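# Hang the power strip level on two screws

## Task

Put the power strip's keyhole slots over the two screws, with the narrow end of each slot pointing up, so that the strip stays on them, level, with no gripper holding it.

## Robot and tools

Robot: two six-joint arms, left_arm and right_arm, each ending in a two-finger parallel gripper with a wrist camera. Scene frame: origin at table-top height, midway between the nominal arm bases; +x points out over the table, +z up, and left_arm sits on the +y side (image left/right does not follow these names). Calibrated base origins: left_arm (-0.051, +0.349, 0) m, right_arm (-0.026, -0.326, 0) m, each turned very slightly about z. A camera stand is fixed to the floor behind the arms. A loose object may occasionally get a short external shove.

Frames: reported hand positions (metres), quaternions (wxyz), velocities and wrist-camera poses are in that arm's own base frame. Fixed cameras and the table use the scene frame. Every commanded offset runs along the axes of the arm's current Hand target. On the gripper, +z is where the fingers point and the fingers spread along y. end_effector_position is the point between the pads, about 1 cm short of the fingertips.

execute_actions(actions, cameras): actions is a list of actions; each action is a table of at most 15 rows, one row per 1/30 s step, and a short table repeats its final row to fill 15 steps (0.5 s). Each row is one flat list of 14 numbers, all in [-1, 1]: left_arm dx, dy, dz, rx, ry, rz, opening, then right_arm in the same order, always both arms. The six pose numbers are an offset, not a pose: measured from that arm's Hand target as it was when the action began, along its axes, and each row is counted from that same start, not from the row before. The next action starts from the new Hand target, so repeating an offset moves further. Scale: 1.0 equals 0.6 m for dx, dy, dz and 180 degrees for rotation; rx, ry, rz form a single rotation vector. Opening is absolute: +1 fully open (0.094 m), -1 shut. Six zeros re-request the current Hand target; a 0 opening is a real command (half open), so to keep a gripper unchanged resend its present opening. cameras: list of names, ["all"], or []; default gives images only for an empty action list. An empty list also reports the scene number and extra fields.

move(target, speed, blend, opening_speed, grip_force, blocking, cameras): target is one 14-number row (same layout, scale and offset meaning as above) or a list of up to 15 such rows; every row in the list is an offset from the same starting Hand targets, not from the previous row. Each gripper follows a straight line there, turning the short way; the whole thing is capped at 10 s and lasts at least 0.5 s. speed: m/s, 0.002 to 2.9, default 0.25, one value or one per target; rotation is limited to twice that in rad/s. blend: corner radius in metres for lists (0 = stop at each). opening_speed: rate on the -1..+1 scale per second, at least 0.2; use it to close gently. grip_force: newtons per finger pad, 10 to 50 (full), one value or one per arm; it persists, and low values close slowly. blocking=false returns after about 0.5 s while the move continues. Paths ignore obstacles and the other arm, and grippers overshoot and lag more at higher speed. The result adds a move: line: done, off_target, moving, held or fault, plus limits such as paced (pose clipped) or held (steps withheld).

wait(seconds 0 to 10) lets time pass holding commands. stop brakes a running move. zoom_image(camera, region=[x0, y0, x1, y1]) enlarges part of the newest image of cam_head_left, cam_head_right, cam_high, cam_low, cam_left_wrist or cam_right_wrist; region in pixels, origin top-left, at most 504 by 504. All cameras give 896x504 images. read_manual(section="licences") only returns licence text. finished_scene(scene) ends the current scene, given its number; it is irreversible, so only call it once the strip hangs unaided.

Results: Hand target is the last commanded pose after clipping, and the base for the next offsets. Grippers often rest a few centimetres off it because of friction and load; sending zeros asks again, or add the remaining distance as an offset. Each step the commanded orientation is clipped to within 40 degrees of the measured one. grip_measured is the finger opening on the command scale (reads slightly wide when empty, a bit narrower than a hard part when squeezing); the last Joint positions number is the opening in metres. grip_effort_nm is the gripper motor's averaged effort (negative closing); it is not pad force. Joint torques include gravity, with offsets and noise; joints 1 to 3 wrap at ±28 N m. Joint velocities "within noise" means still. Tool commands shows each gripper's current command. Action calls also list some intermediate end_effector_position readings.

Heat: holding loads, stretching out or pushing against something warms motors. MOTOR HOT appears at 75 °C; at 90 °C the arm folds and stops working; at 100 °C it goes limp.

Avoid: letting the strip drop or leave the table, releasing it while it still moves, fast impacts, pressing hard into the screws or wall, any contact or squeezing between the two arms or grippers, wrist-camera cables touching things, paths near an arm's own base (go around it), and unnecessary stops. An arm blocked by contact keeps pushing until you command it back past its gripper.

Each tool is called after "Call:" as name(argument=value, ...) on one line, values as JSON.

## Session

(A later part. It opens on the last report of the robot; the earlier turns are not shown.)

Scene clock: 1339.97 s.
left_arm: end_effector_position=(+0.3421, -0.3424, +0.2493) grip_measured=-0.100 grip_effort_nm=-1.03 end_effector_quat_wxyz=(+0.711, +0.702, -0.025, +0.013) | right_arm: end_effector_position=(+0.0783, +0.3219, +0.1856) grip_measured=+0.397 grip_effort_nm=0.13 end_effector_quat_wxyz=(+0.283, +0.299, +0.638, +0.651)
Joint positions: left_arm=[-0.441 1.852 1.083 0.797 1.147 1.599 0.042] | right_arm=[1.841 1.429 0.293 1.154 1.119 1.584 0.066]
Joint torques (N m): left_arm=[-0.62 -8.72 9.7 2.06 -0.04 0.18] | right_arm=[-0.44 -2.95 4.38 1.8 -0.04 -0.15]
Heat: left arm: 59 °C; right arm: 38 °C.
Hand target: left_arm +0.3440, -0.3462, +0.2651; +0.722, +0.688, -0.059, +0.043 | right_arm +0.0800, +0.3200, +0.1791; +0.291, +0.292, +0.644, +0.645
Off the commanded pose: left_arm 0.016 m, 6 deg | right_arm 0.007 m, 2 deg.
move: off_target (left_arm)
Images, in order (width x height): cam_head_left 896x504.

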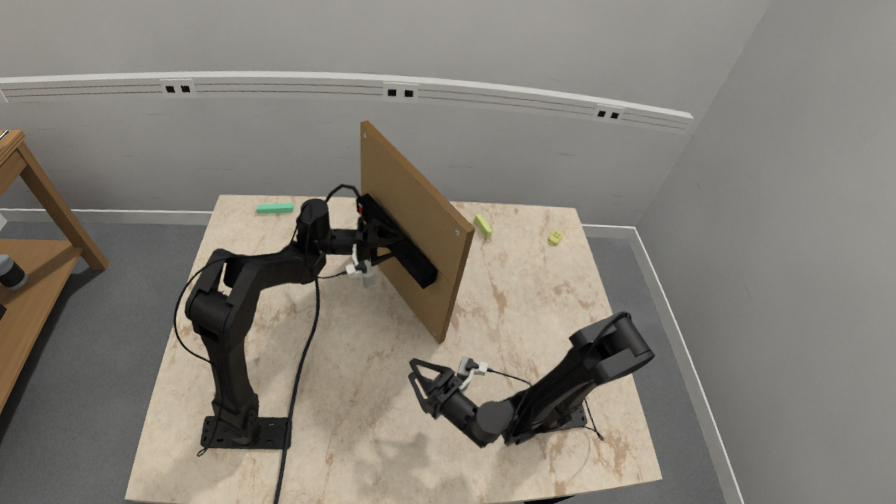

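Call:
move(target=[0.008,0.02,0.002,0,-0.006,0.008,-0.4,0,0,0,0,0,0,0.4], speed=0.04, cameras=["cam_head_left"])

Call:
zoom_image(camera="cam_head_left", region=[320, 160, 460, 300])

Scene clock: 1345.33 s.
left_arm: end_effector_position=(+0.3431, -0.3443, +0.2599) grip_measured=-0.100 grip_effort_nm=-1.03 end_effector_quat_wxyz=(+0.713, +0.700, -0.042, +0.017) | right_arm: end_effector_position=(+0.0783, +0.3219, +0.1856) grip_measured=+0.397 grip_effort_nm=0.13 end_effector_quat_wxyz=(+0.283, +0.299, +0.638, +0.651)
Joint positions: left_arm=[-0.441 1.852 1.123 0.772 1.165 1.615 0.042] | right_arm=[1.841 1.429 0.293 1.154 1.119 1.584 0.066]
Joint torques (N m): left_arm=[-0.12 -8.87 11.06 1.82 0 0.21] | right_arm=[-0.42 -3.12 4.3 1.77 -0.06 -0.14]
Heat: left arm: 59 °C; right arm: 38 °C.
Hand target: left_arm +0.3470, -0.3469, +0.2777; +0.721, +0.688, -0.074, +0.045 | right_arm +0.0800, +0.3200, +0.1791; +0.291, +0.292, +0.644, +0.645
Off the commanded pose: left_arm 0.018 m, 5 deg | right_arm 0.007 m, 2 deg.
move: off_target (left_arm)
Images, in order (width x height): cam_head_left 896x504.

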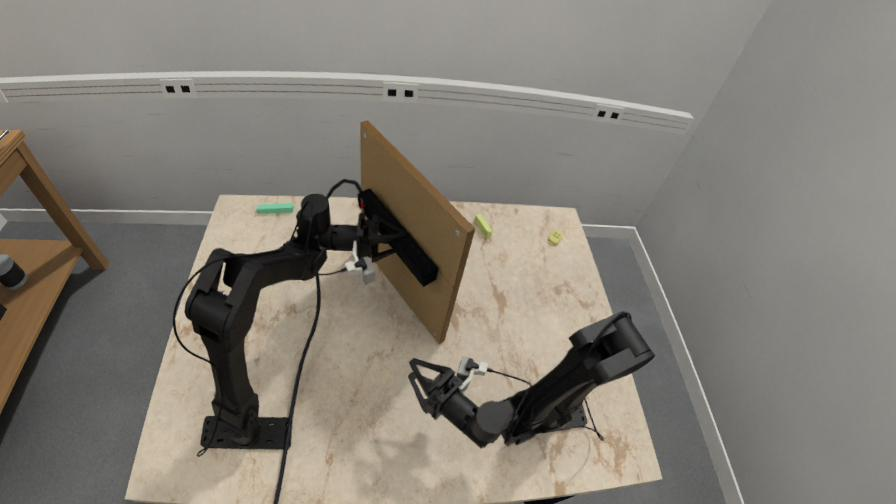

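Scaled by 3.600 from the camera's 896x504 image, which has a finer 1280x720 frame.

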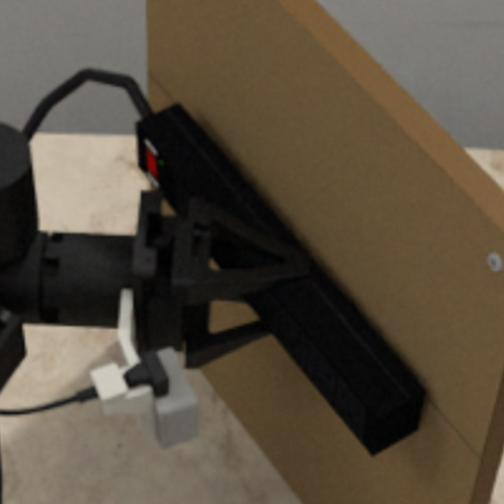

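Call:
move(target=[0.009,-0.002,0.014,0,-0.002,0.005,-0.4,0,0,0,0,0,0,0.4], speed=0.02, cameras=["cam_head_left"])

Call:
zoom_image(camera="cam_head_left", region=[320, 160, 460, 300])

Scene clock: 1350.67 s.
left_arm: end_effector_position=(+0.3422, -0.3476, +0.2598) grip_measured=-0.100 grip_effort_nm=-1.03 end_effector_quat_wxyz=(+0.712, +0.700, -0.056, +0.007) | right_arm: end_effector_position=(+0.0783, +0.3219, +0.1856) grip_measured=+0.397 grip_effort_nm=0.13 end_effector_quat_wxyz=(+0.283, +0.299, +0.638, +0.651)
Joint positions: left_arm=[-0.444 1.87 1.153 0.753 1.196 1.627 0.042] | right_arm=[1.841 1.429 0.293 1.154 1.119 1.584 0.066]
Joint torques (N m): left_arm=[-1.03 -8.24 12.03 1.83 -0.35 0.27] | right_arm=[-0.34 -3.04 4.36 1.76 -0.02 -0.12]
Heat: left arm: 58 °C; right arm: 38 °C.
Hand target: left_arm +0.3522, -0.3555, +0.2777; +0.720, +0.687, -0.081, +0.049 | right_arm +0.0800, +0.3200, +0.1791; +0.291, +0.292, +0.644, +0.645
Off the commanded pose: left_arm 0.022 m, 6 deg | right_arm 0.007 m, 2 deg.
move: off_target (left_arm)
Images, in order (width x height): cam_head_left 896x504.

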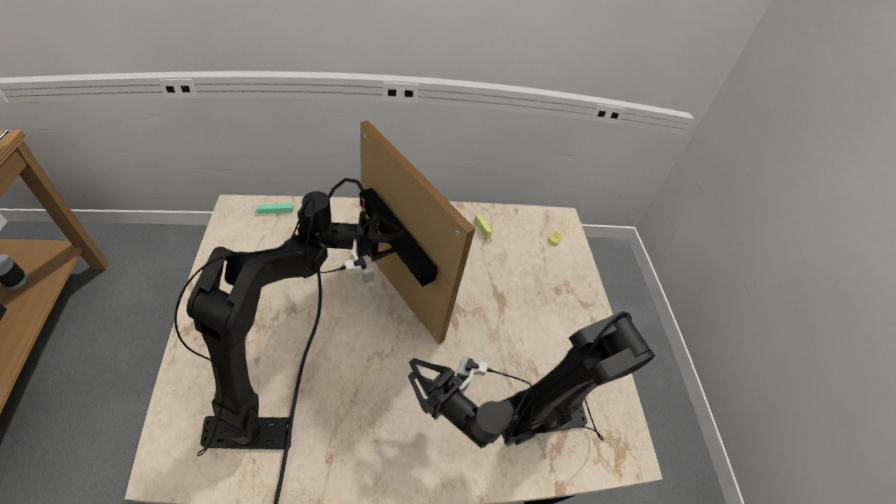

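Scaled by 3.600 from the camera's 896x504 image, which has a finer 1280x720 frame.

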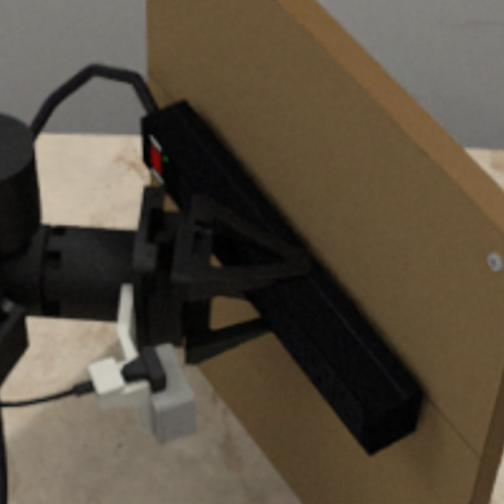

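Call:
move(target=[[0.006,0.004,0.004,0,0.004,-0.005,-0.4,0,0,0,0,0,0,0.4],[0.016,0.004,0.01,0,0.004,-0.005,-0.4,0,0,0,0,0,0,0.4],[0.016,-0.006,0.016,0,0.004,-0.005,-0.4,0,0,0,0,0,0,0.4]], speed=0.02, cameras=["cam_head_left"])

Call:
zoom_image(camera="cam_head_left", region=[320, 160, 460, 300])

Scene clock: 1356.70 s.
left_arm: end_effector_position=(+0.3427, -0.3482, +0.2605) grip_measured=-0.100 grip_effort_nm=-1.03 end_effector_quat_wxyz=(+0.710, +0.701, -0.063, -0.009) | right_arm: end_effector_position=(+0.0783, +0.3219, +0.1856) grip_measured=+0.397 grip_effort_nm=0.13 end_effector_quat_wxyz=(+0.283, +0.299, +0.638, +0.651)
Joint positions: left_arm=[-0.44 1.889 1.186 0.731 1.233 1.621 0.042] | right_arm=[1.841 1.429 0.293 1.154 1.119 1.584 0.066]
Joint torques (N m): left_arm=[-2.56 -7.21 12.75 1.94 -0.96 0.18] | right_arm=[-0.32 -2.97 4.41 1.79 -0.06 -0.12]
Heat: left arm: 58 °C; right arm: 38 °C.
Hand target: left_arm +0.3619, -0.3657, +0.2764; +0.721, +0.687, -0.071, +0.048 | right_arm +0.0800, +0.3200, +0.1791; +0.291, +0.292, +0.644, +0.645
Off the commanded pose: left_arm 0.030 m, 7 deg | right_arm 0.007 m, 2 deg.
move: off_target (left_arm)
Images, in order (width x height): cam_head_left 896x504.

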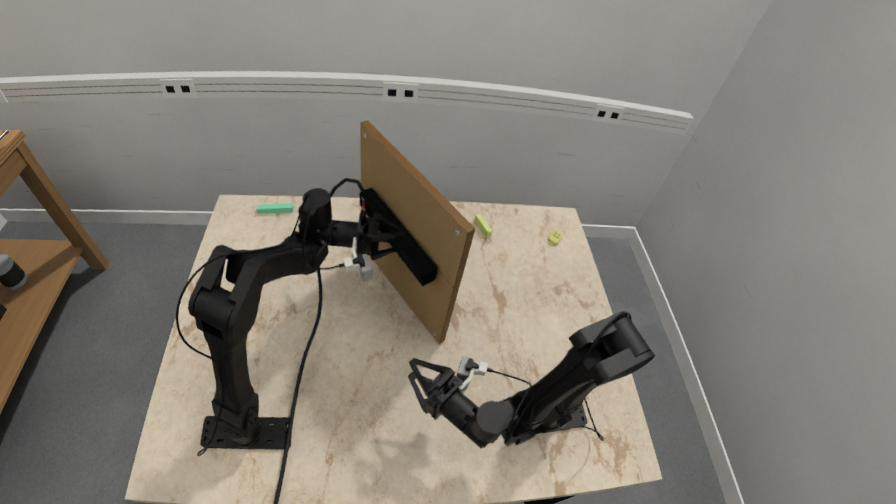

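Scaled by 3.600 from the camera's 896x504 image, which has a finer 1280x720 frame.

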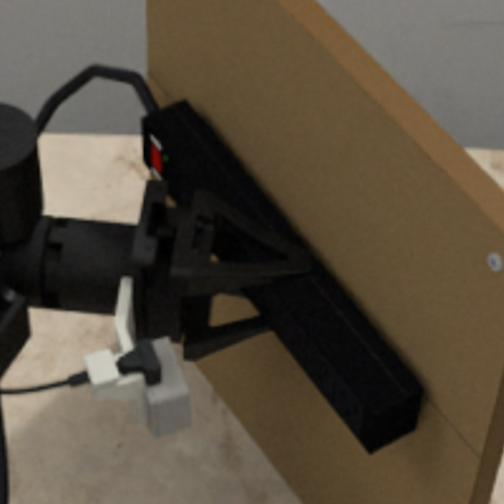

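Call:
move(target=[[0.02,-0.005,0.0,0,0,-0.006,-0.4,0,0,0,0,0,0,0.4],[0.02,-0.02,0.006,0,0,-0.006,-0.4,0,0,0,0,0,0,0.4]], speed=0.02, cameras=["cam_head_left"])

Call:
zoom_image(camera="cam_head_left", region=[320, 160, 460, 300])

Scene clock: 1360.97 s.
left_arm: end_effector_position=(+0.3428, -0.3486, +0.2589) grip_measured=-0.100 grip_effort_nm=-1.03 end_effector_quat_wxyz=(+0.713, +0.695, -0.089, -0.026) | right_arm: end_effector_position=(+0.0783, +0.3219, +0.1856) grip_measured=+0.397 grip_effort_nm=0.13 end_effector_quat_wxyz=(+0.283, +0.299, +0.638, +0.651)
Joint positions: left_arm=[-0.432 1.937 1.226 0.779 1.302 1.596 0.042] | right_arm=[1.841 1.429 0.293 1.154 1.119 1.584 0.066]
Joint torques (N m): left_arm=[-2.4 -6.68 12.52 1.61 -1.57 0.21] | right_arm=[-0.23 -3.02 4.42 1.76 -0.06 -0.12]
Heat: left arm: 58 °C; right arm: 38 °C.
Hand target: left_arm +0.3754, -0.3703, +0.2667; +0.722, +0.688, -0.065, +0.041 | right_arm +0.0800, +0.3200, +0.1791; +0.291, +0.292, +0.644, +0.645
Off the commanded pose: left_arm 0.040 m, 8 deg | right_arm 0.007 m, 2 deg.
move: off_target (left_arm)
Images, in order (width x height): cam_head_left 896x504.

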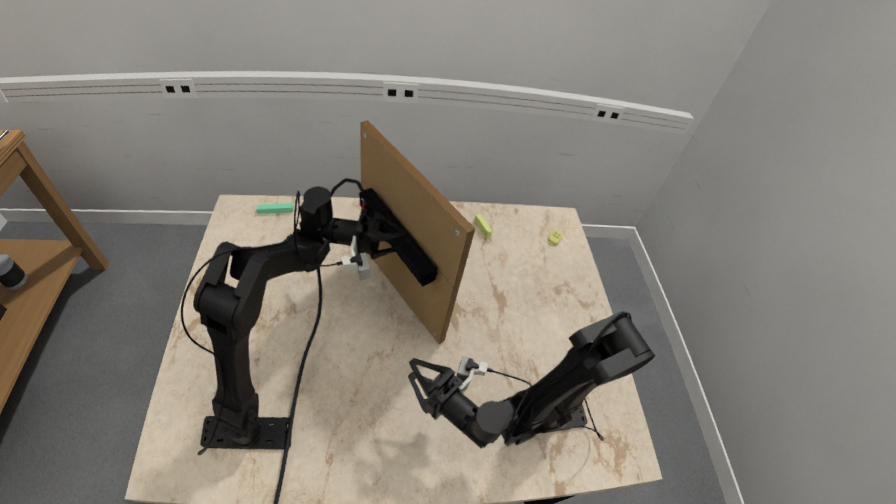

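Scaled by 3.600 from the camera's 896x504 image, which has a finer 1280x720 frame.

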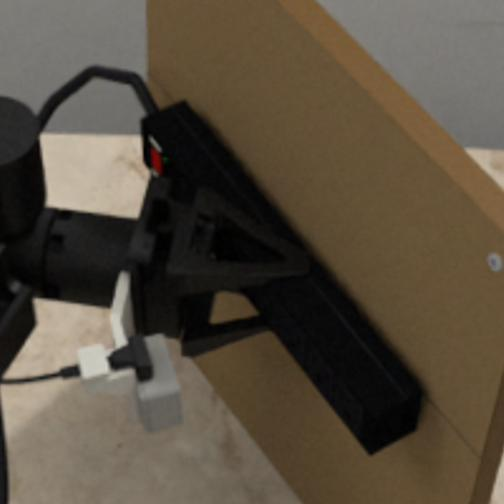

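Call:
move(target=[[-0.014,0.0,0.008,0,0.005,0.004,-0.4,0,0,0,0,0,0,0.4],[-0.014,-0.05,0.008,0,0.005,0.004,-0.4,0,0,0,0,0,0,0.4]], speed=0.02, cameras=["cam_head_left"])

Call:
zoom_image(camera="cam_head_left", region=[320, 160, 460, 300])

Scene clock: 1368.23 s.
left_arm: end_effector_position=(+0.3433, -0.3491, +0.2472) grip_measured=-0.100 grip_effort_nm=-1.03 end_effector_quat_wxyz=(+0.721, +0.680, -0.135, +0.017) | right_arm: end_effector_position=(+0.0783, +0.3219, +0.1856) grip_measured=+0.397 grip_effort_nm=0.13 end_effector_quat_wxyz=(+0.283, +0.299, +0.638, +0.651)
Joint positions: left_arm=[-0.432 1.986 1.201 0.936 1.309 1.644 0.042] | right_arm=[1.841 1.429 0.293 1.154 1.119 1.584 0.066]
Joint torques (N m): left_arm=[-4.07 -6.82 8.18 1.09 -1.96 -0.02] | right_arm=[-0.46 -3.03 4.36 1.78 -0.05 -0.14]
Heat: left arm: 57 °C; right arm: 38 °C.
Hand target: left_arm +0.3714, -0.3763, +0.2362; +0.722, +0.687, -0.064, +0.051 | right_arm +0.0800, +0.3200, +0.1791; +0.291, +0.292, +0.644, +0.645
Off the commanded pose: left_arm 0.041 m, 9 deg | right_arm 0.007 m, 2 deg.
move: off_target (left_arm)
Images, in order (width x height): cam_head_left 896x504.

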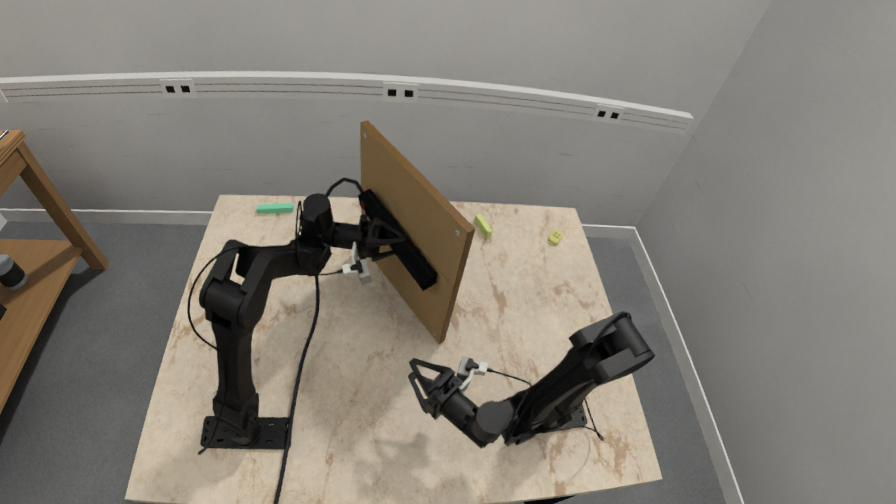

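Scaled by 3.600 from the camera's 896x504 image, which has a finer 1280x720 frame.

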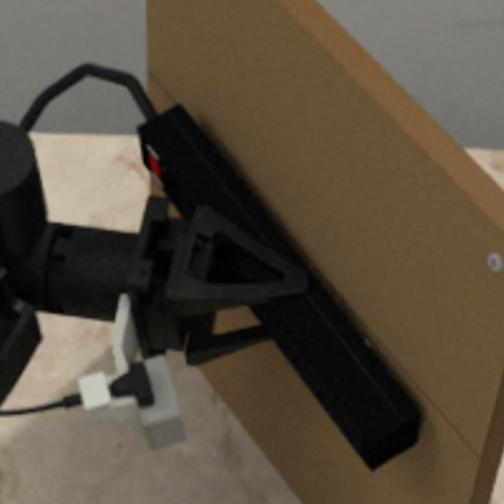

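Call:
move(target=[[-0.053,0.02,-0.065,0,0,0.0,-0.4,0,0,0,0,0,0,0.4],[-0.053,0.095,-0.065,0,0,0.0,-0.4,0,0,0,0,0,0,0.4]], speed=0.06, cameras=["cam_head_left"])

Call:
zoom_image(camera="cam_head_left", region=[320, 160, 460, 300])

Scene clock: 1383.60 s.
left_arm: end_effector_position=(+0.3295, -0.3366, +0.2531) grip_measured=-0.100 grip_effort_nm=-1.03 end_effector_quat_wxyz=(+0.710, +0.704, -0.031, +0.012) | right_arm: end_effector_position=(+0.0783, +0.3219, +0.1856) grip_measured=+0.397 grip_effort_nm=0.13 end_effector_quat_wxyz=(+0.283, +0.299, +0.638, +0.651)
Joint positions: left_arm=[-0.44 1.8 1.039 0.782 1.158 1.612 0.042] | right_arm=[1.841 1.429 0.293 1.154 1.119 1.584 0.066]
Joint torques (N m): left_arm=[0.66 -11.85 10.51 1.77 -0.03 0.13] | right_arm=[-0.44 -3 4.36 1.79 -0.03 -0.13]
Heat: left arm: 55 °C; right arm: 38 °C.
Hand target: left_arm +0.3318, -0.3340, +0.2854; +0.722, +0.687, -0.064, +0.051 | right_arm +0.0800, +0.3200, +0.1791; +0.291, +0.292, +0.644, +0.645
Off the commanded pose: left_arm 0.032 m, 6 deg | right_arm 0.007 m, 2 deg.
move: off_target (left_arm)
Images, in order (width x height): cam_head_left 896x504.

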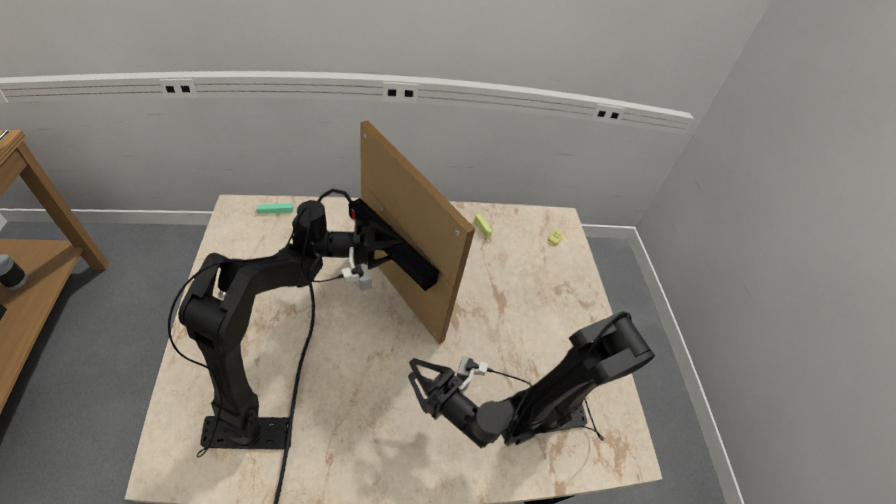

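Scaled by 3.600 from the camera's 896x504 image, which has a finer 1280x720 frame.

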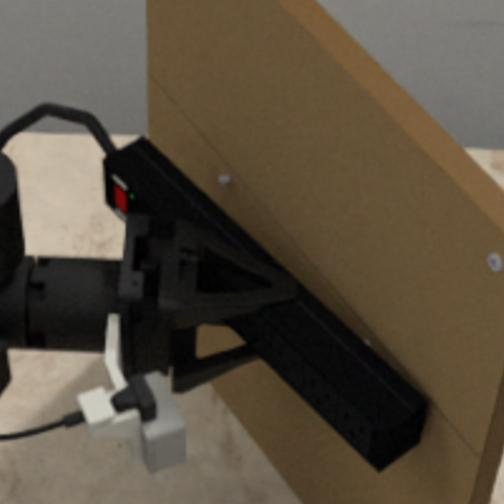

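Call:
move(target=[0,0.02,0,0,-0.024,0.006,-0.4,0,0,0,0,0,0,0.4], speed=0.08, cameras=["cam_head_left"])

Call:
zoom_image(camera="cam_head_left", region=[320, 160, 460, 300])

Scene clock: 1387.57 s.
left_arm: end_effector_position=(+0.3285, -0.3360, +0.2713) grip_measured=-0.100 grip_effort_nm=-1.02 end_effector_quat_wxyz=(+0.710, +0.702, -0.062, -0.002) | right_arm: end_effector_position=(+0.0783, +0.3219, +0.1856) grip_measured=+0.397 grip_effort_nm=0.13 end_effector_quat_wxyz=(+0.283, +0.299, +0.638, +0.651)
Joint positions: left_arm=[-0.428 1.8 1.121 0.701 1.233 1.636 0.042] | right_arm=[1.841 1.429 0.293 1.154 1.119 1.584 0.066]
Joint torques (N m): left_arm=[0.73 -10.69 10.8 1.7 0.09 0.19] | right_arm=[-0.35 -3 4.44 1.79 -0.03 -0.12]
Heat: left arm: 55 °C; right arm: 38 °C.
Hand target: left_arm +0.3297, -0.3335, +0.2972; +0.718, +0.688, -0.098, +0.031 | right_arm +0.0800, +0.3200, +0.1791; +0.291, +0.292, +0.644, +0.645
Off the commanded pose: left_arm 0.026 m, 6 deg | right_arm 0.007 m, 2 deg.
move: off_target (left_arm)
Images, in order (width x height): cam_head_left 896x504.

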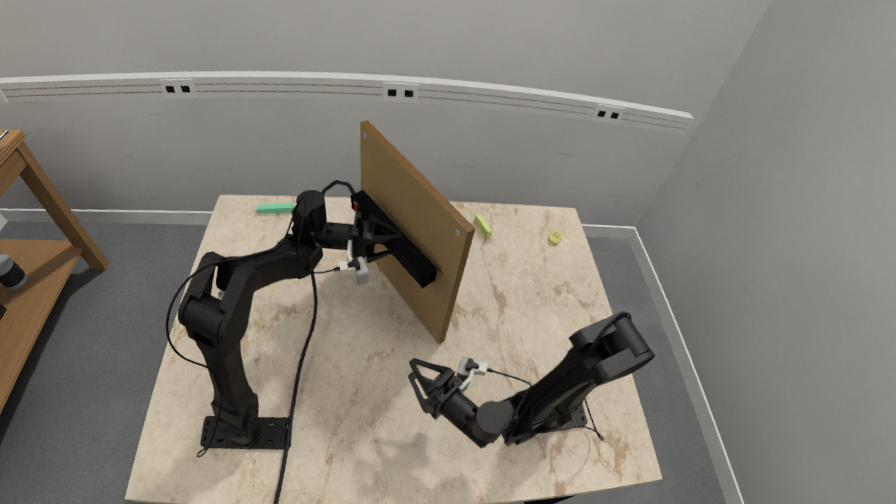

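Scaled by 3.600 from the camera's 896x504 image, which has a finer 1280x720 frame.

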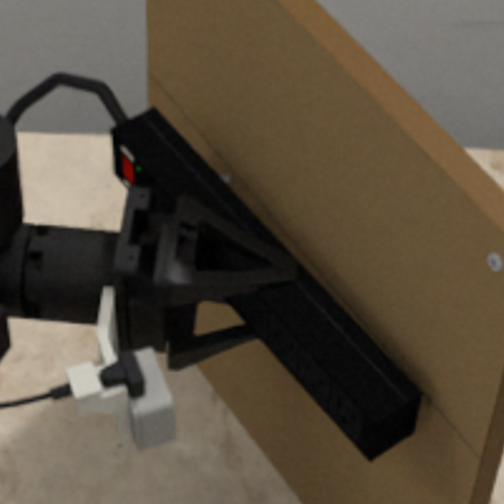

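Call:
move(target=[0.021,-0.004,0.010,0,-0.013,0.006,-0.4,0,0,0,0,0,0,0.4], speed=0.05, cameras=["cam_head_left"])

Call:
zoom_image(camera="cam_head_left", region=[320, 160, 460, 300])

Scene clock: 1391.90 s.
left_arm: end_effector_position=(+0.3366, -0.3423, +0.2806) grip_measured=-0.100 grip_effort_nm=-1.03 end_effector_quat_wxyz=(+0.710, +0.699, -0.089, -0.004) | right_arm: end_effector_position=(+0.0783, +0.3219, +0.1856) grip_measured=+0.397 grip_effort_nm=0.13 end_effector_quat_wxyz=(+0.283, +0.299, +0.638, +0.651)
Joint positions: left_arm=[-0.428 1.847 1.218 0.657 1.275 1.665 0.042] | right_arm=[1.841 1.429 0.293 1.154 1.119 1.584 0.066]
Joint torques (N m): left_arm=[0.9 -9.03 11.28 1.69 0.09 0.2] | right_arm=[-0.47 -3.03 4.36 1.81 -0.02 -0.11]
Heat: left arm: 55 °C; right arm: 38 °C.
Hand target: left_arm +0.3420, -0.3407, +0.2973; +0.716, +0.688, -0.119, +0.024 | right_arm +0.0800, +0.3200, +0.1791; +0.291, +0.292, +0.644, +0.645
Off the commanded pose: left_arm 0.018 m, 5 deg | right_arm 0.007 m, 2 deg.
move: off_target (left_arm)
Images, in order (width x height): cam_head_left 896x504.

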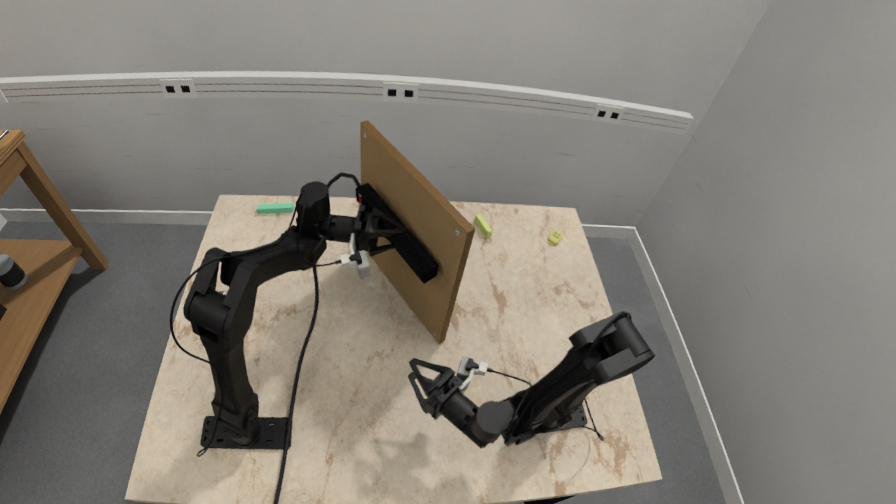

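Scaled by 3.600 from the camera's 896x504 image, which has a finer 1280x720 frame.

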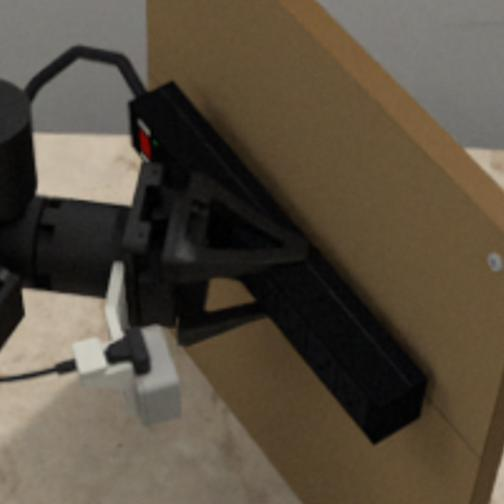

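Call:
move(target=[0.010,-0.02,0.003,0,0,0,-0.4,0,0,0,0,0,0,0.4], speed=0.03, cameras=["cam_head_left"])

Call:
zoom_image(camera="cam_head_left", region=[320, 160, 460, 300])

Scene clock: 1396.20 s.
left_arm: end_effector_position=(+0.3427, -0.3442, +0.2687) grip_measured=-0.100 grip_effort_nm=-1.03 end_effector_quat_wxyz=(+0.707, +0.702, -0.086, -0.012) | right_arm: end_effector_position=(+0.0783, +0.3219, +0.1856) grip_measured=+0.397 grip_effort_nm=0.13 end_effector_quat_wxyz=(+0.283, +0.299, +0.638, +0.651)
Joint positions: left_arm=[-0.426 1.886 1.232 0.656 1.284 1.673 0.042] | right_arm=[1.841 1.429 0.293 1.154 1.119 1.584 0.066]
Joint torques (N m): left_arm=[0.73 -9.11 11.33 1.87 0.02 0.19] | right_arm=[-0.36 -3.08 4.41 1.77 -0.04 -0.11]
Heat: left arm: 56 °C; right arm: 38 °C.
Hand target: left_arm +0.3500, -0.3438, +0.2867; +0.716, +0.688, -0.118, +0.024 | right_arm +0.0800, +0.3200, +0.1791; +0.291, +0.292, +0.644, +0.645
Off the commanded pose: left_arm 0.020 m, 6 deg | right_arm 0.007 m, 2 deg.
move: off_target (left_arm)
Images, in order (width x height): cam_head_left 896x504.

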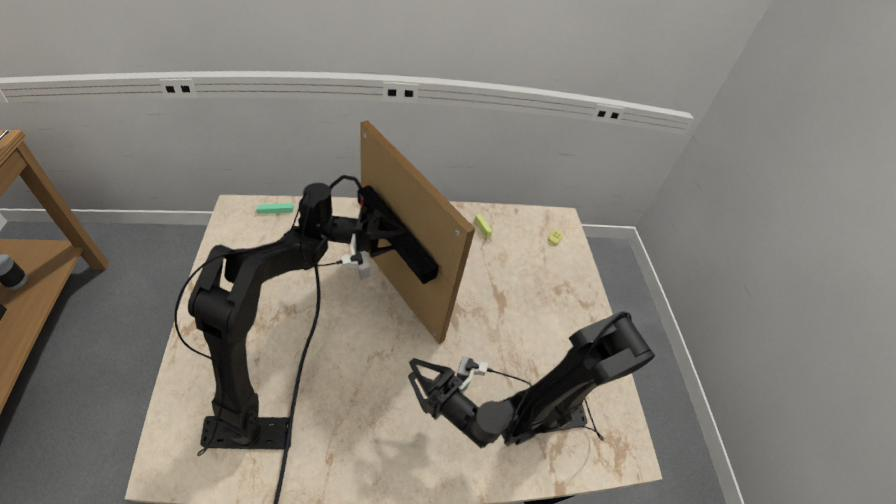

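Scaled by 3.600 from the camera's 896x504 image, which has a finer 1280x720 frame.

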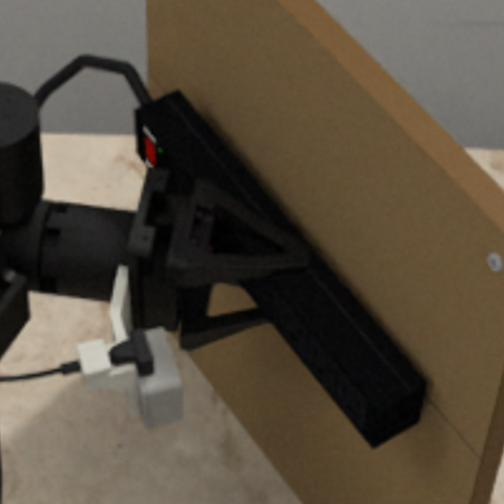

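Call:
move(target=[[0.001,-0.012,0.0,0,0,0,-0.4,0,0,0,0,0,0,0.4],[0.011,-0.012,0.014,0,0,0,-0.4,0,0,0,0,0,0,0.4]], speed=0.02, cameras=["cam_head_left"])

Call:
zoom_image(camera="cam_head_left", region=[320, 160, 460, 300])

Scene clock: 1401.83 s.
left_arm: end_effector_position=(+0.3439, -0.3467, +0.2667) grip_measured=-0.100 grip_effort_nm=-1.03 end_effector_quat_wxyz=(+0.709, +0.697, -0.105, -0.018) | right_arm: end_effector_position=(+0.0783, +0.3219, +0.1856) grip_measured=+0.397 grip_effort_nm=0.13 end_effector_quat_wxyz=(+0.283, +0.299, +0.638, +0.651)
Joint positions: left_arm=[-0.426 1.922 1.264 0.678 1.32 1.674 0.042] | right_arm=[1.841 1.429 0.293 1.154 1.119 1.584 0.066]
Joint torques (N m): left_arm=[-0.55 -8.88 11.45 1.75 -0.48 0.15] | right_arm=[-0.36 -3.07 4.27 1.76 -0.06 -0.1]
Heat: left arm: 56 °C; right arm: 38 °C.
Hand target: left_arm +0.3567, -0.3534, +0.2813; +0.716, +0.688, -0.118, +0.024 | right_arm +0.0800, +0.3200, +0.1791; +0.291, +0.292, +0.644, +0.645
Off the commanded pose: left_arm 0.020 m, 5 deg | right_arm 0.007 m, 2 deg.
move: off_target (left_arm)
Images, in order (width x height): cam_head_left 896x504.

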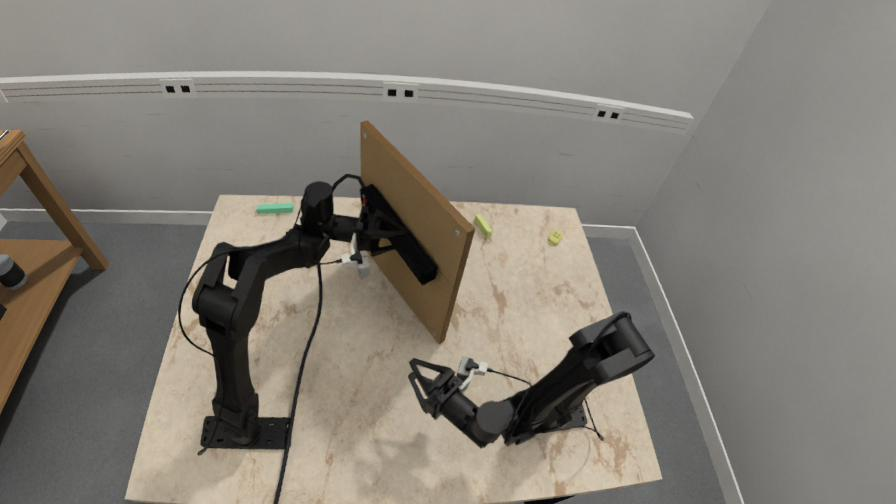

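Scaled by 3.600 from the camera's 896x504 image, which has a finer 1280x720 frame.

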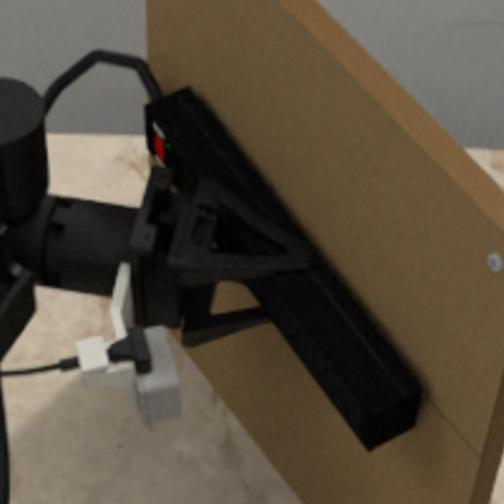

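Call:
move(target=[[0.0,0,-0.004,0,0.015,-0.006,-0.4,0,0,0,0,0,0,0.4],[0.0,-0.015,0.0,0,0.015,-0.006,-0.4,0,0,0,0,0,0,0.4]], speed=0.02, cameras=["cam_head_left"])

Call:
zoom_image(camera="cam_head_left", region=[320, 160, 460, 300])

Scene clock: 1408.17 s.
left_arm: end_effector_position=(+0.3444, -0.3466, +0.2667) grip_measured=-0.100 grip_effort_nm=-1.03 end_effector_quat_wxyz=(+0.710, +0.697, -0.099, -0.020) | right_arm: end_effector_position=(+0.0783, +0.3219, +0.1856) grip_measured=+0.397 grip_effort_nm=0.13 end_effector_quat_wxyz=(+0.283, +0.299, +0.638, +0.651)
Joint positions: left_arm=[-0.426 1.922 1.258 0.695 1.314 1.652 0.042] | right_arm=[1.841 1.429 0.293 1.154 1.119 1.584 0.066]
Joint torques (N m): left_arm=[-0.98 -9.33 7.79 1.98 -0.92 0.18] | right_arm=[-0.39 -3.06 4.33 1.78 -0.04 -0.11]
Heat: left arm: 56 °C; right arm: 38 °C.
Hand target: left_arm +0.3584, -0.3538, +0.2725; +0.719, +0.688, -0.095, +0.034 | right_arm +0.0800, +0.3200, +0.1791; +0.291, +0.292, +0.644, +0.645
Off the commanded pose: left_arm 0.017 m, 6 deg | right_arm 0.007 m, 2 deg.
move: off_target (left_arm)
Images, in order (width x height): cam_head_left 896x504.

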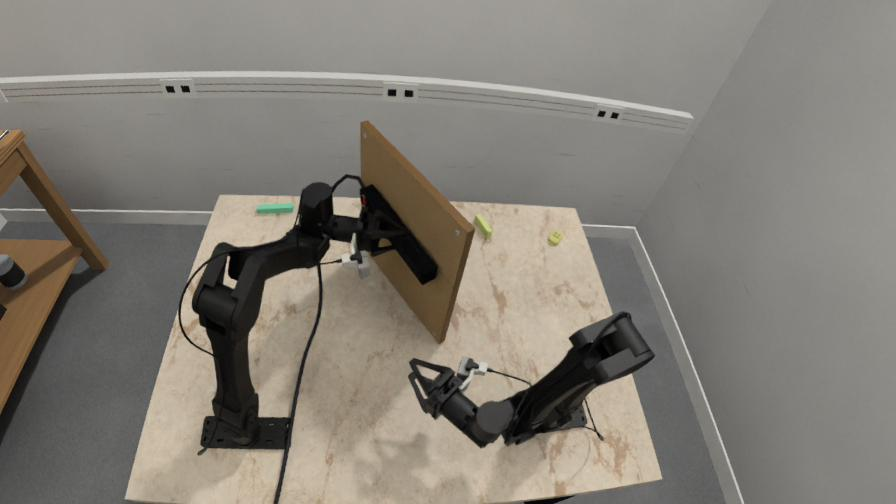

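Scaled by 3.600 from the camera's 896x504 image, which has a finer 1280x720 frame.

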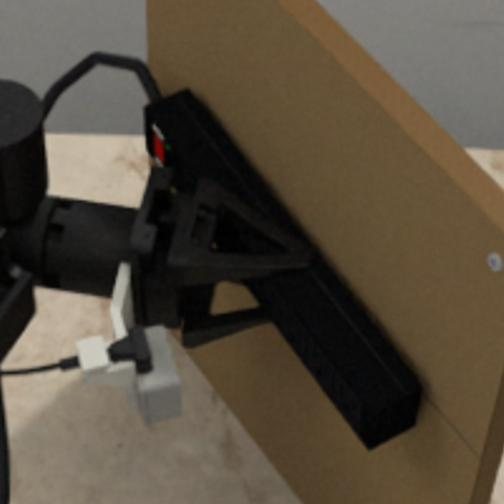

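Call:
move(target=[[0.006,-0.006,0.010,0,0.015,-0.006,-0.4,0,0,0,0,0,0,0.4],[0.006,-0.025,0.010,0,0.015,-0.01,-0.4,0,0,0,0,0,0,0.4]], speed=0.02, cameras=["cam_head_left"])

Call:
zoom_image(camera="cam_head_left", region=[320, 160, 460, 300])

Scene clock: 1412.87 s.
left_arm: end_effector_position=(+0.3427, -0.3477, +0.2657) grip_measured=-0.100 grip_effort_nm=-1.03 end_effector_quat_wxyz=(+0.716, +0.691, -0.099, -0.011) | right_arm: end_effector_position=(+0.0783, +0.3219, +0.1856) grip_measured=+0.397 grip_effort_nm=0.13 end_effector_quat_wxyz=(+0.283, +0.299, +0.638, +0.651)
Joint positions: left_arm=[-0.431 1.927 1.227 0.797 1.297 1.604 0.042] | right_arm=[1.841 1.429 0.293 1.154 1.119 1.584 0.066]
Joint torques (N m): left_arm=[-1.85 -7.58 7.2 1.66 -1.37 0.29] | right_arm=[-0.5 -2.96 4.46 1.79 -0.06 -0.12]
Heat: left arm: 57 °C; right arm: 38 °C.
Hand target: left_arm +0.3641, -0.3609, +0.2587; +0.721, +0.688, -0.067, +0.038 | right_arm +0.0800, +0.3200, +0.1791; +0.291, +0.292, +0.644, +0.645
Off the commanded pose: left_arm 0.026 m, 7 deg | right_arm 0.007 m, 2 deg.
move: off_target (left_arm)
Images, in order (width x height): cam_head_left 896x504.

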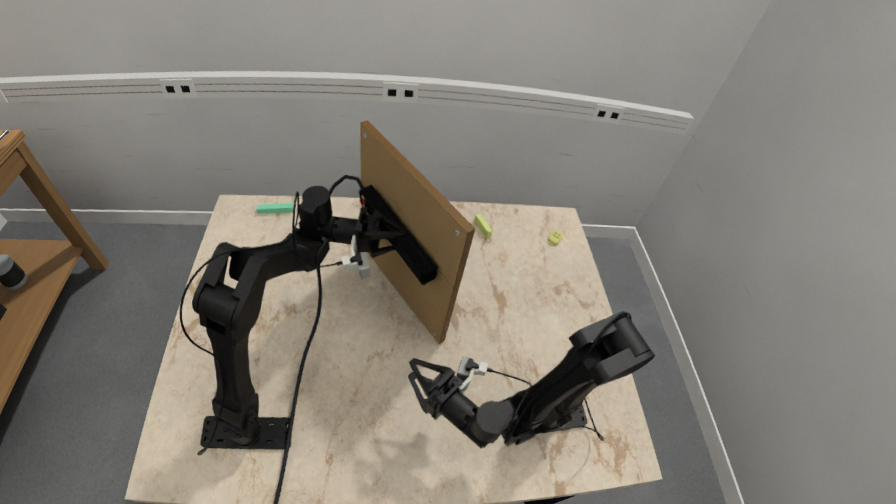

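Scaled by 3.600 from the camera's 896x504 image, which has a finer 1280x720 frame.

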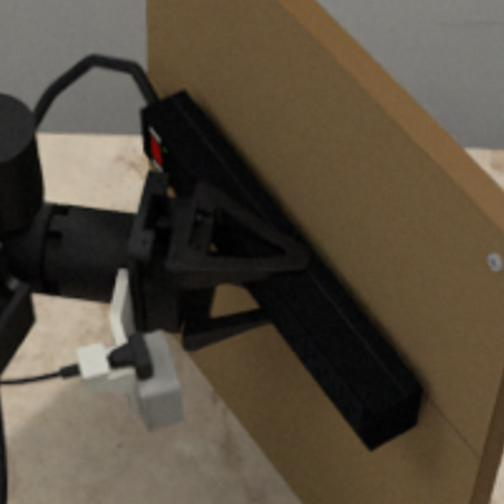

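Call:
move(target=[[-0.003,-0.01,-0.006,0,0,-0.008,-0.4,0,0,0,0,0,0,0.4],[-0.003,-0.02,-0.006,0,0,-0.01,-0.4,0,0,0,0,0,0,0.4]], speed=0.02, cameras=["cam_head_left"])

Call:
zoom_image(camera="cam_head_left", region=[320, 160, 460, 300])

Scene clock: 1418.30 s.
left_arm: end_effector_position=(+0.3420, -0.3470, +0.2649) grip_measured=-0.100 grip_effort_nm=-1.03 end_effector_quat_wxyz=(+0.723, +0.684, -0.102, -0.004) | right_arm: end_effector_position=(+0.0783, +0.3219, +0.1856) grip_measured=+0.397 grip_effort_nm=0.13 end_effector_quat_wxyz=(+0.283, +0.299, +0.638, +0.651)
Joint positions: left_arm=[-0.431 1.937 1.204 0.892 1.29 1.56 0.042] | right_arm=[1.841 1.429 0.293 1.154 1.119 1.584 0.066]
Joint torques (N m): left_arm=[-1.21 -6.76 6.19 1.25 -1.29 0.35] | right_arm=[-0.47 -3.15 4.34 1.78 -0.04 -0.11]
Heat: left arm: 56 °C; right arm: 38 °C.
Hand target: left_arm +0.3642, -0.3578, +0.2465; +0.722, +0.689, -0.057, +0.027 | right_arm +0.0800, +0.3200, +0.1791; +0.291, +0.292, +0.644, +0.645
Off the commanded pose: left_arm 0.031 m, 6 deg | right_arm 0.007 m, 2 deg.
move: off_target (left_arm)
Images, in order (width x height): cam_head_left 896x504.

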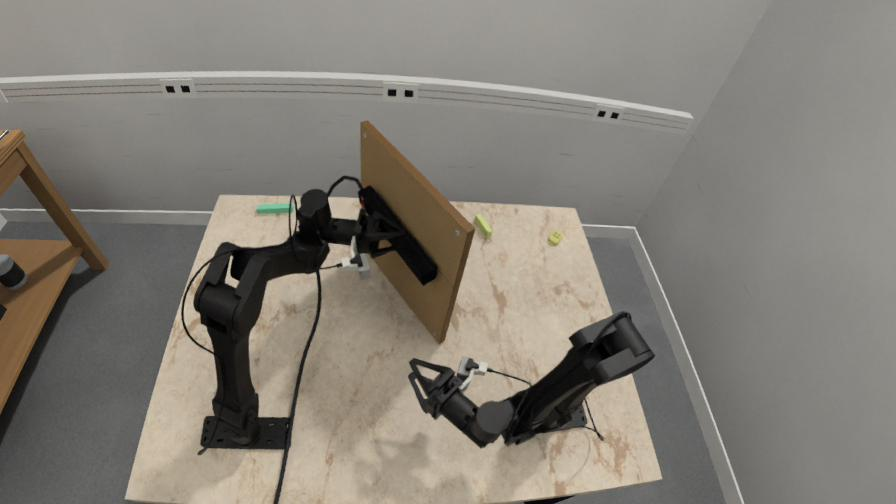

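Scaled by 3.600 from the camera's 896x504 image, which has a finer 1280x720 frame.

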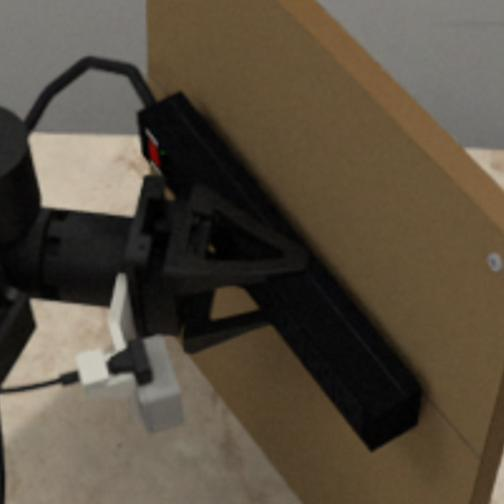

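Call:
move(target=[[-0.004,-0.0,-0.01,0,0,0,-0.4,0,0,0,0,0,0,0.4],[-0.004,-0.025,-0.01,0,0,0,-0.4,0,0,0,0,0,0,0.4]], speed=0.02, cameras=["cam_head_left"])

Call:
zoom_image(camera="cam_head_left", region=[320, 160, 460, 300])

Scene clock: 1423.80 s.
left_arm: end_effector_position=(+0.3404, -0.3453, +0.2646) grip_measured=-0.100 grip_effort_nm=-1.03 end_effector_quat_wxyz=(+0.731, +0.672, -0.116, +0.022) | right_arm: end_effector_position=(+0.0783, +0.3219, +0.1856) grip_measured=+0.397 grip_effort_nm=0.13 end_effector_quat_wxyz=(+0.283, +0.299, +0.638, +0.651)
Joint positions: left_arm=[-0.431 1.946 1.171 1.013 1.273 1.544 0.042] | right_arm=[1.841 1.429 0.293 1.154 1.119 1.584 0.066]
Joint torques (N m): left_arm=[-0.16 -5.55 5.09 0.78 -1.06 0.42] | right_arm=[-0.42 -2.96 4.41 1.83 -0.03 -0.14]
Heat: left arm: 55 °C; right arm: 38 °C.
Hand target: left_arm +0.3639, -0.3525, +0.2310; +0.722, +0.689, -0.056, +0.027 | right_arm +0.0800, +0.3200, +0.1791; +0.291, +0.292, +0.644, +0.645
Off the commanded pose: left_arm 0.042 m, 7 deg | right_arm 0.007 m, 2 deg.
move: off_target (left_arm)
Images, in order (width x height): cam_head_left 896x504.

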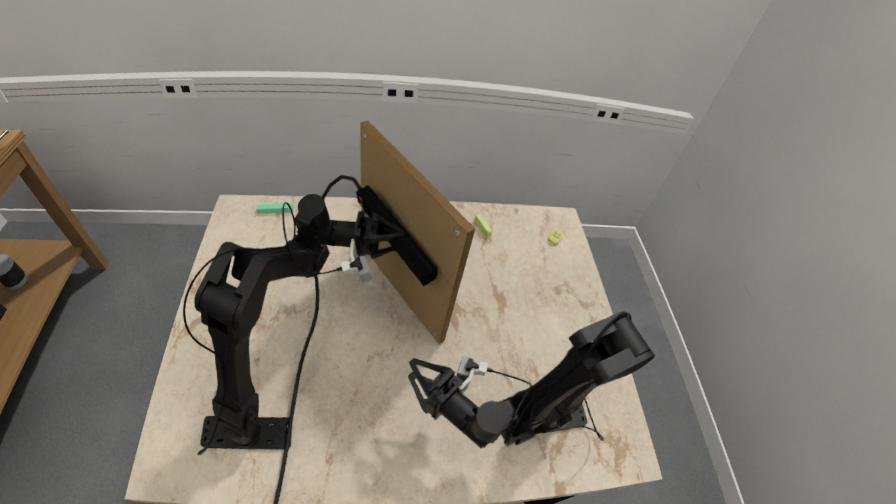

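Scaled by 3.600 from the camera's 896x504 image, which has a finer 1280x720 frame.

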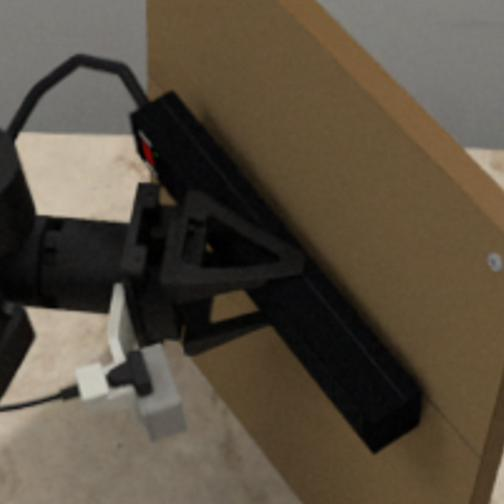

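Call:
move(target=[[0.004,0.04,0.01,0,-0.01,0.006,-0.4,0,0,0,0,0,0,0.4],[0.02,0.045,0.035,0,-0.02,0.006,-0.4,0,0,0,0,0,0,0.4],[0.02,0.01,0.035,0,-0.015,0.006,-0.4,0,0,0,0,0,0,0.4]], speed=0.03, cameras=["cam_head_left"])

Call:
zoom_image(camera="cam_head_left", region=[320, 160, 460, 300])

Scene clock: 1432.10 s.
left_arm: end_effector_position=(+0.3445, -0.3498, +0.2292) grip_measured=-0.100 grip_effort_nm=-1.03 end_effector_quat_wxyz=(+0.709, +0.695, -0.106, -0.048) | right_arm: end_effector_position=(+0.0783, +0.3219, +0.1856) grip_measured=+0.397 grip_effort_nm=0.13 end_effector_quat_wxyz=(+0.283, +0.299, +0.638, +0.651)
Joint positions: left_arm=[-0.428 2.026 1.234 0.844 1.362 1.603 0.042] | right_arm=[1.841 1.429 0.293 1.154 1.119 1.584 0.066]
Joint torques (N m): left_arm=[-2.77 -8.32 11.73 1.59 -1.61 0.08] | right_arm=[-0.44 -3 4.3 1.78 -0.05 -0.11]
Heat: left arm: 54 °C; right arm: 38 °C.
Hand target: left_arm +0.3743, -0.3736, +0.2393; +0.720, +0.689, -0.080, +0.018 | right_arm +0.0800, +0.3200, +0.1791; +0.291, +0.292, +0.644, +0.645
Off the commanded pose: left_arm 0.039 m, 8 deg | right_arm 0.007 m, 2 deg.
move: off_target (left_arm)
Images, in order (width x height): cam_head_left 896x504.

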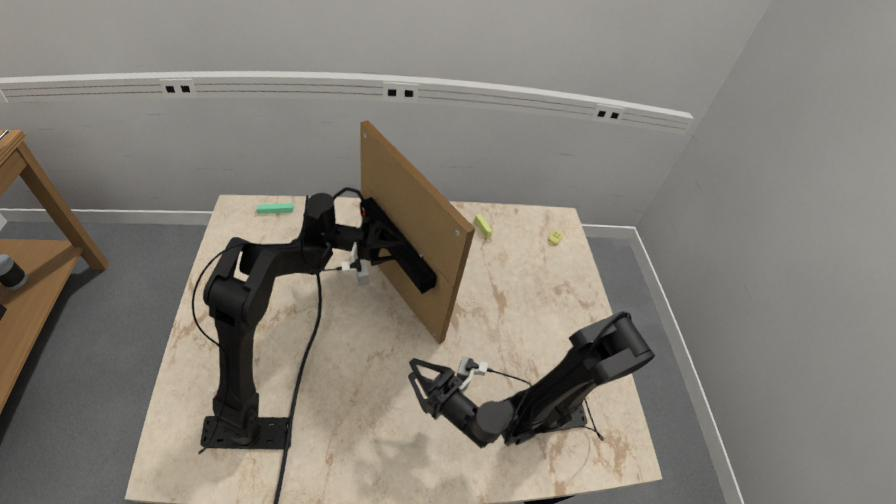

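Scaled by 3.600 from the camera's 896x504 image, which has a finer 1280x720 frame.

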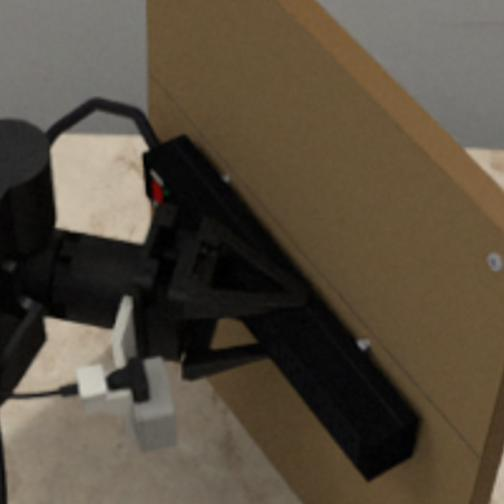

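Call:
move(target=[[-0.048,0.0,-0.06,0,-0.008,0,-0.4,0,0,0,0,0,0,0.4],[-0.048,0.08,-0.06,0,-0.008,0,-0.4,0,0,0,0,0,0,0.4],[-0.041,0.08,-0.050,0,-0.008,0,-0.4,0,0,0,0,0,0,0.4]], speed=0.06, cameras=["cam_head_left"])

Call:
zoom_image(camera="cam_head_left", region=[320, 160, 460, 300])

Scene clock: 1439.97 s.
left_arm: end_effector_position=(+0.3455, -0.3370, +0.2586) grip_measured=-0.100 grip_effort_nm=-1.03 end_effector_quat_wxyz=(+0.711, +0.701, -0.058, -0.020) | right_arm: end_effector_position=(+0.0783, +0.3219, +0.1856) grip_measured=+0.397 grip_effort_nm=0.13 end_effector_quat_wxyz=(+0.283, +0.299, +0.638, +0.651)
Joint positions: left_arm=[-0.41 1.892 1.178 0.752 1.271 1.589 0.042] | right_arm=[1.841 1.429 0.293 1.154 1.119 1.584 0.066]
Joint torques (N m): left_arm=[-0.44 -11.11 10.66 1.66 -0.05 0.12] | right_arm=[-0.43 -3.19 4.36 1.79 -0.04 -0.13]
Heat: left arm: 53 °C; right arm: 38 °C.
Hand target: left_arm +0.3461, -0.3393, +0.2823; +0.719, +0.689, -0.089, +0.009 | right_arm +0.0800, +0.3200, +0.1791; +0.291, +0.292, +0.644, +0.645
Off the commanded pose: left_arm 0.024 m, 5 deg | right_arm 0.007 m, 2 deg.
move: off_target (left_arm)
Images, in order (width x height): cam_head_left 896x504.

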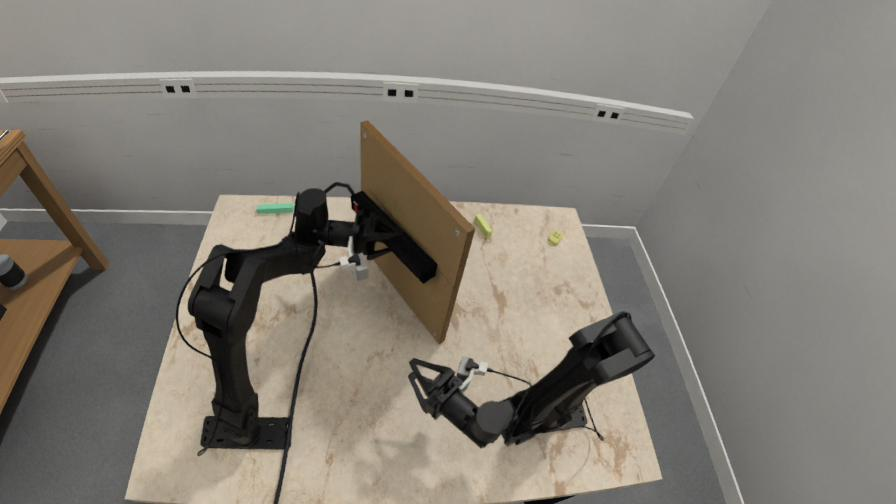

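Scaled by 3.600 from the camera's 896x504 image, which has a finer 1280x720 frame.

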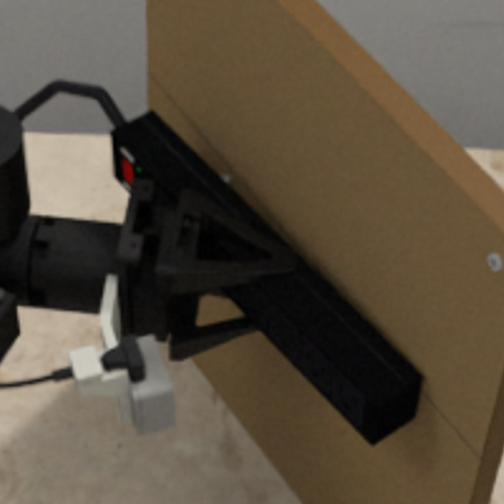

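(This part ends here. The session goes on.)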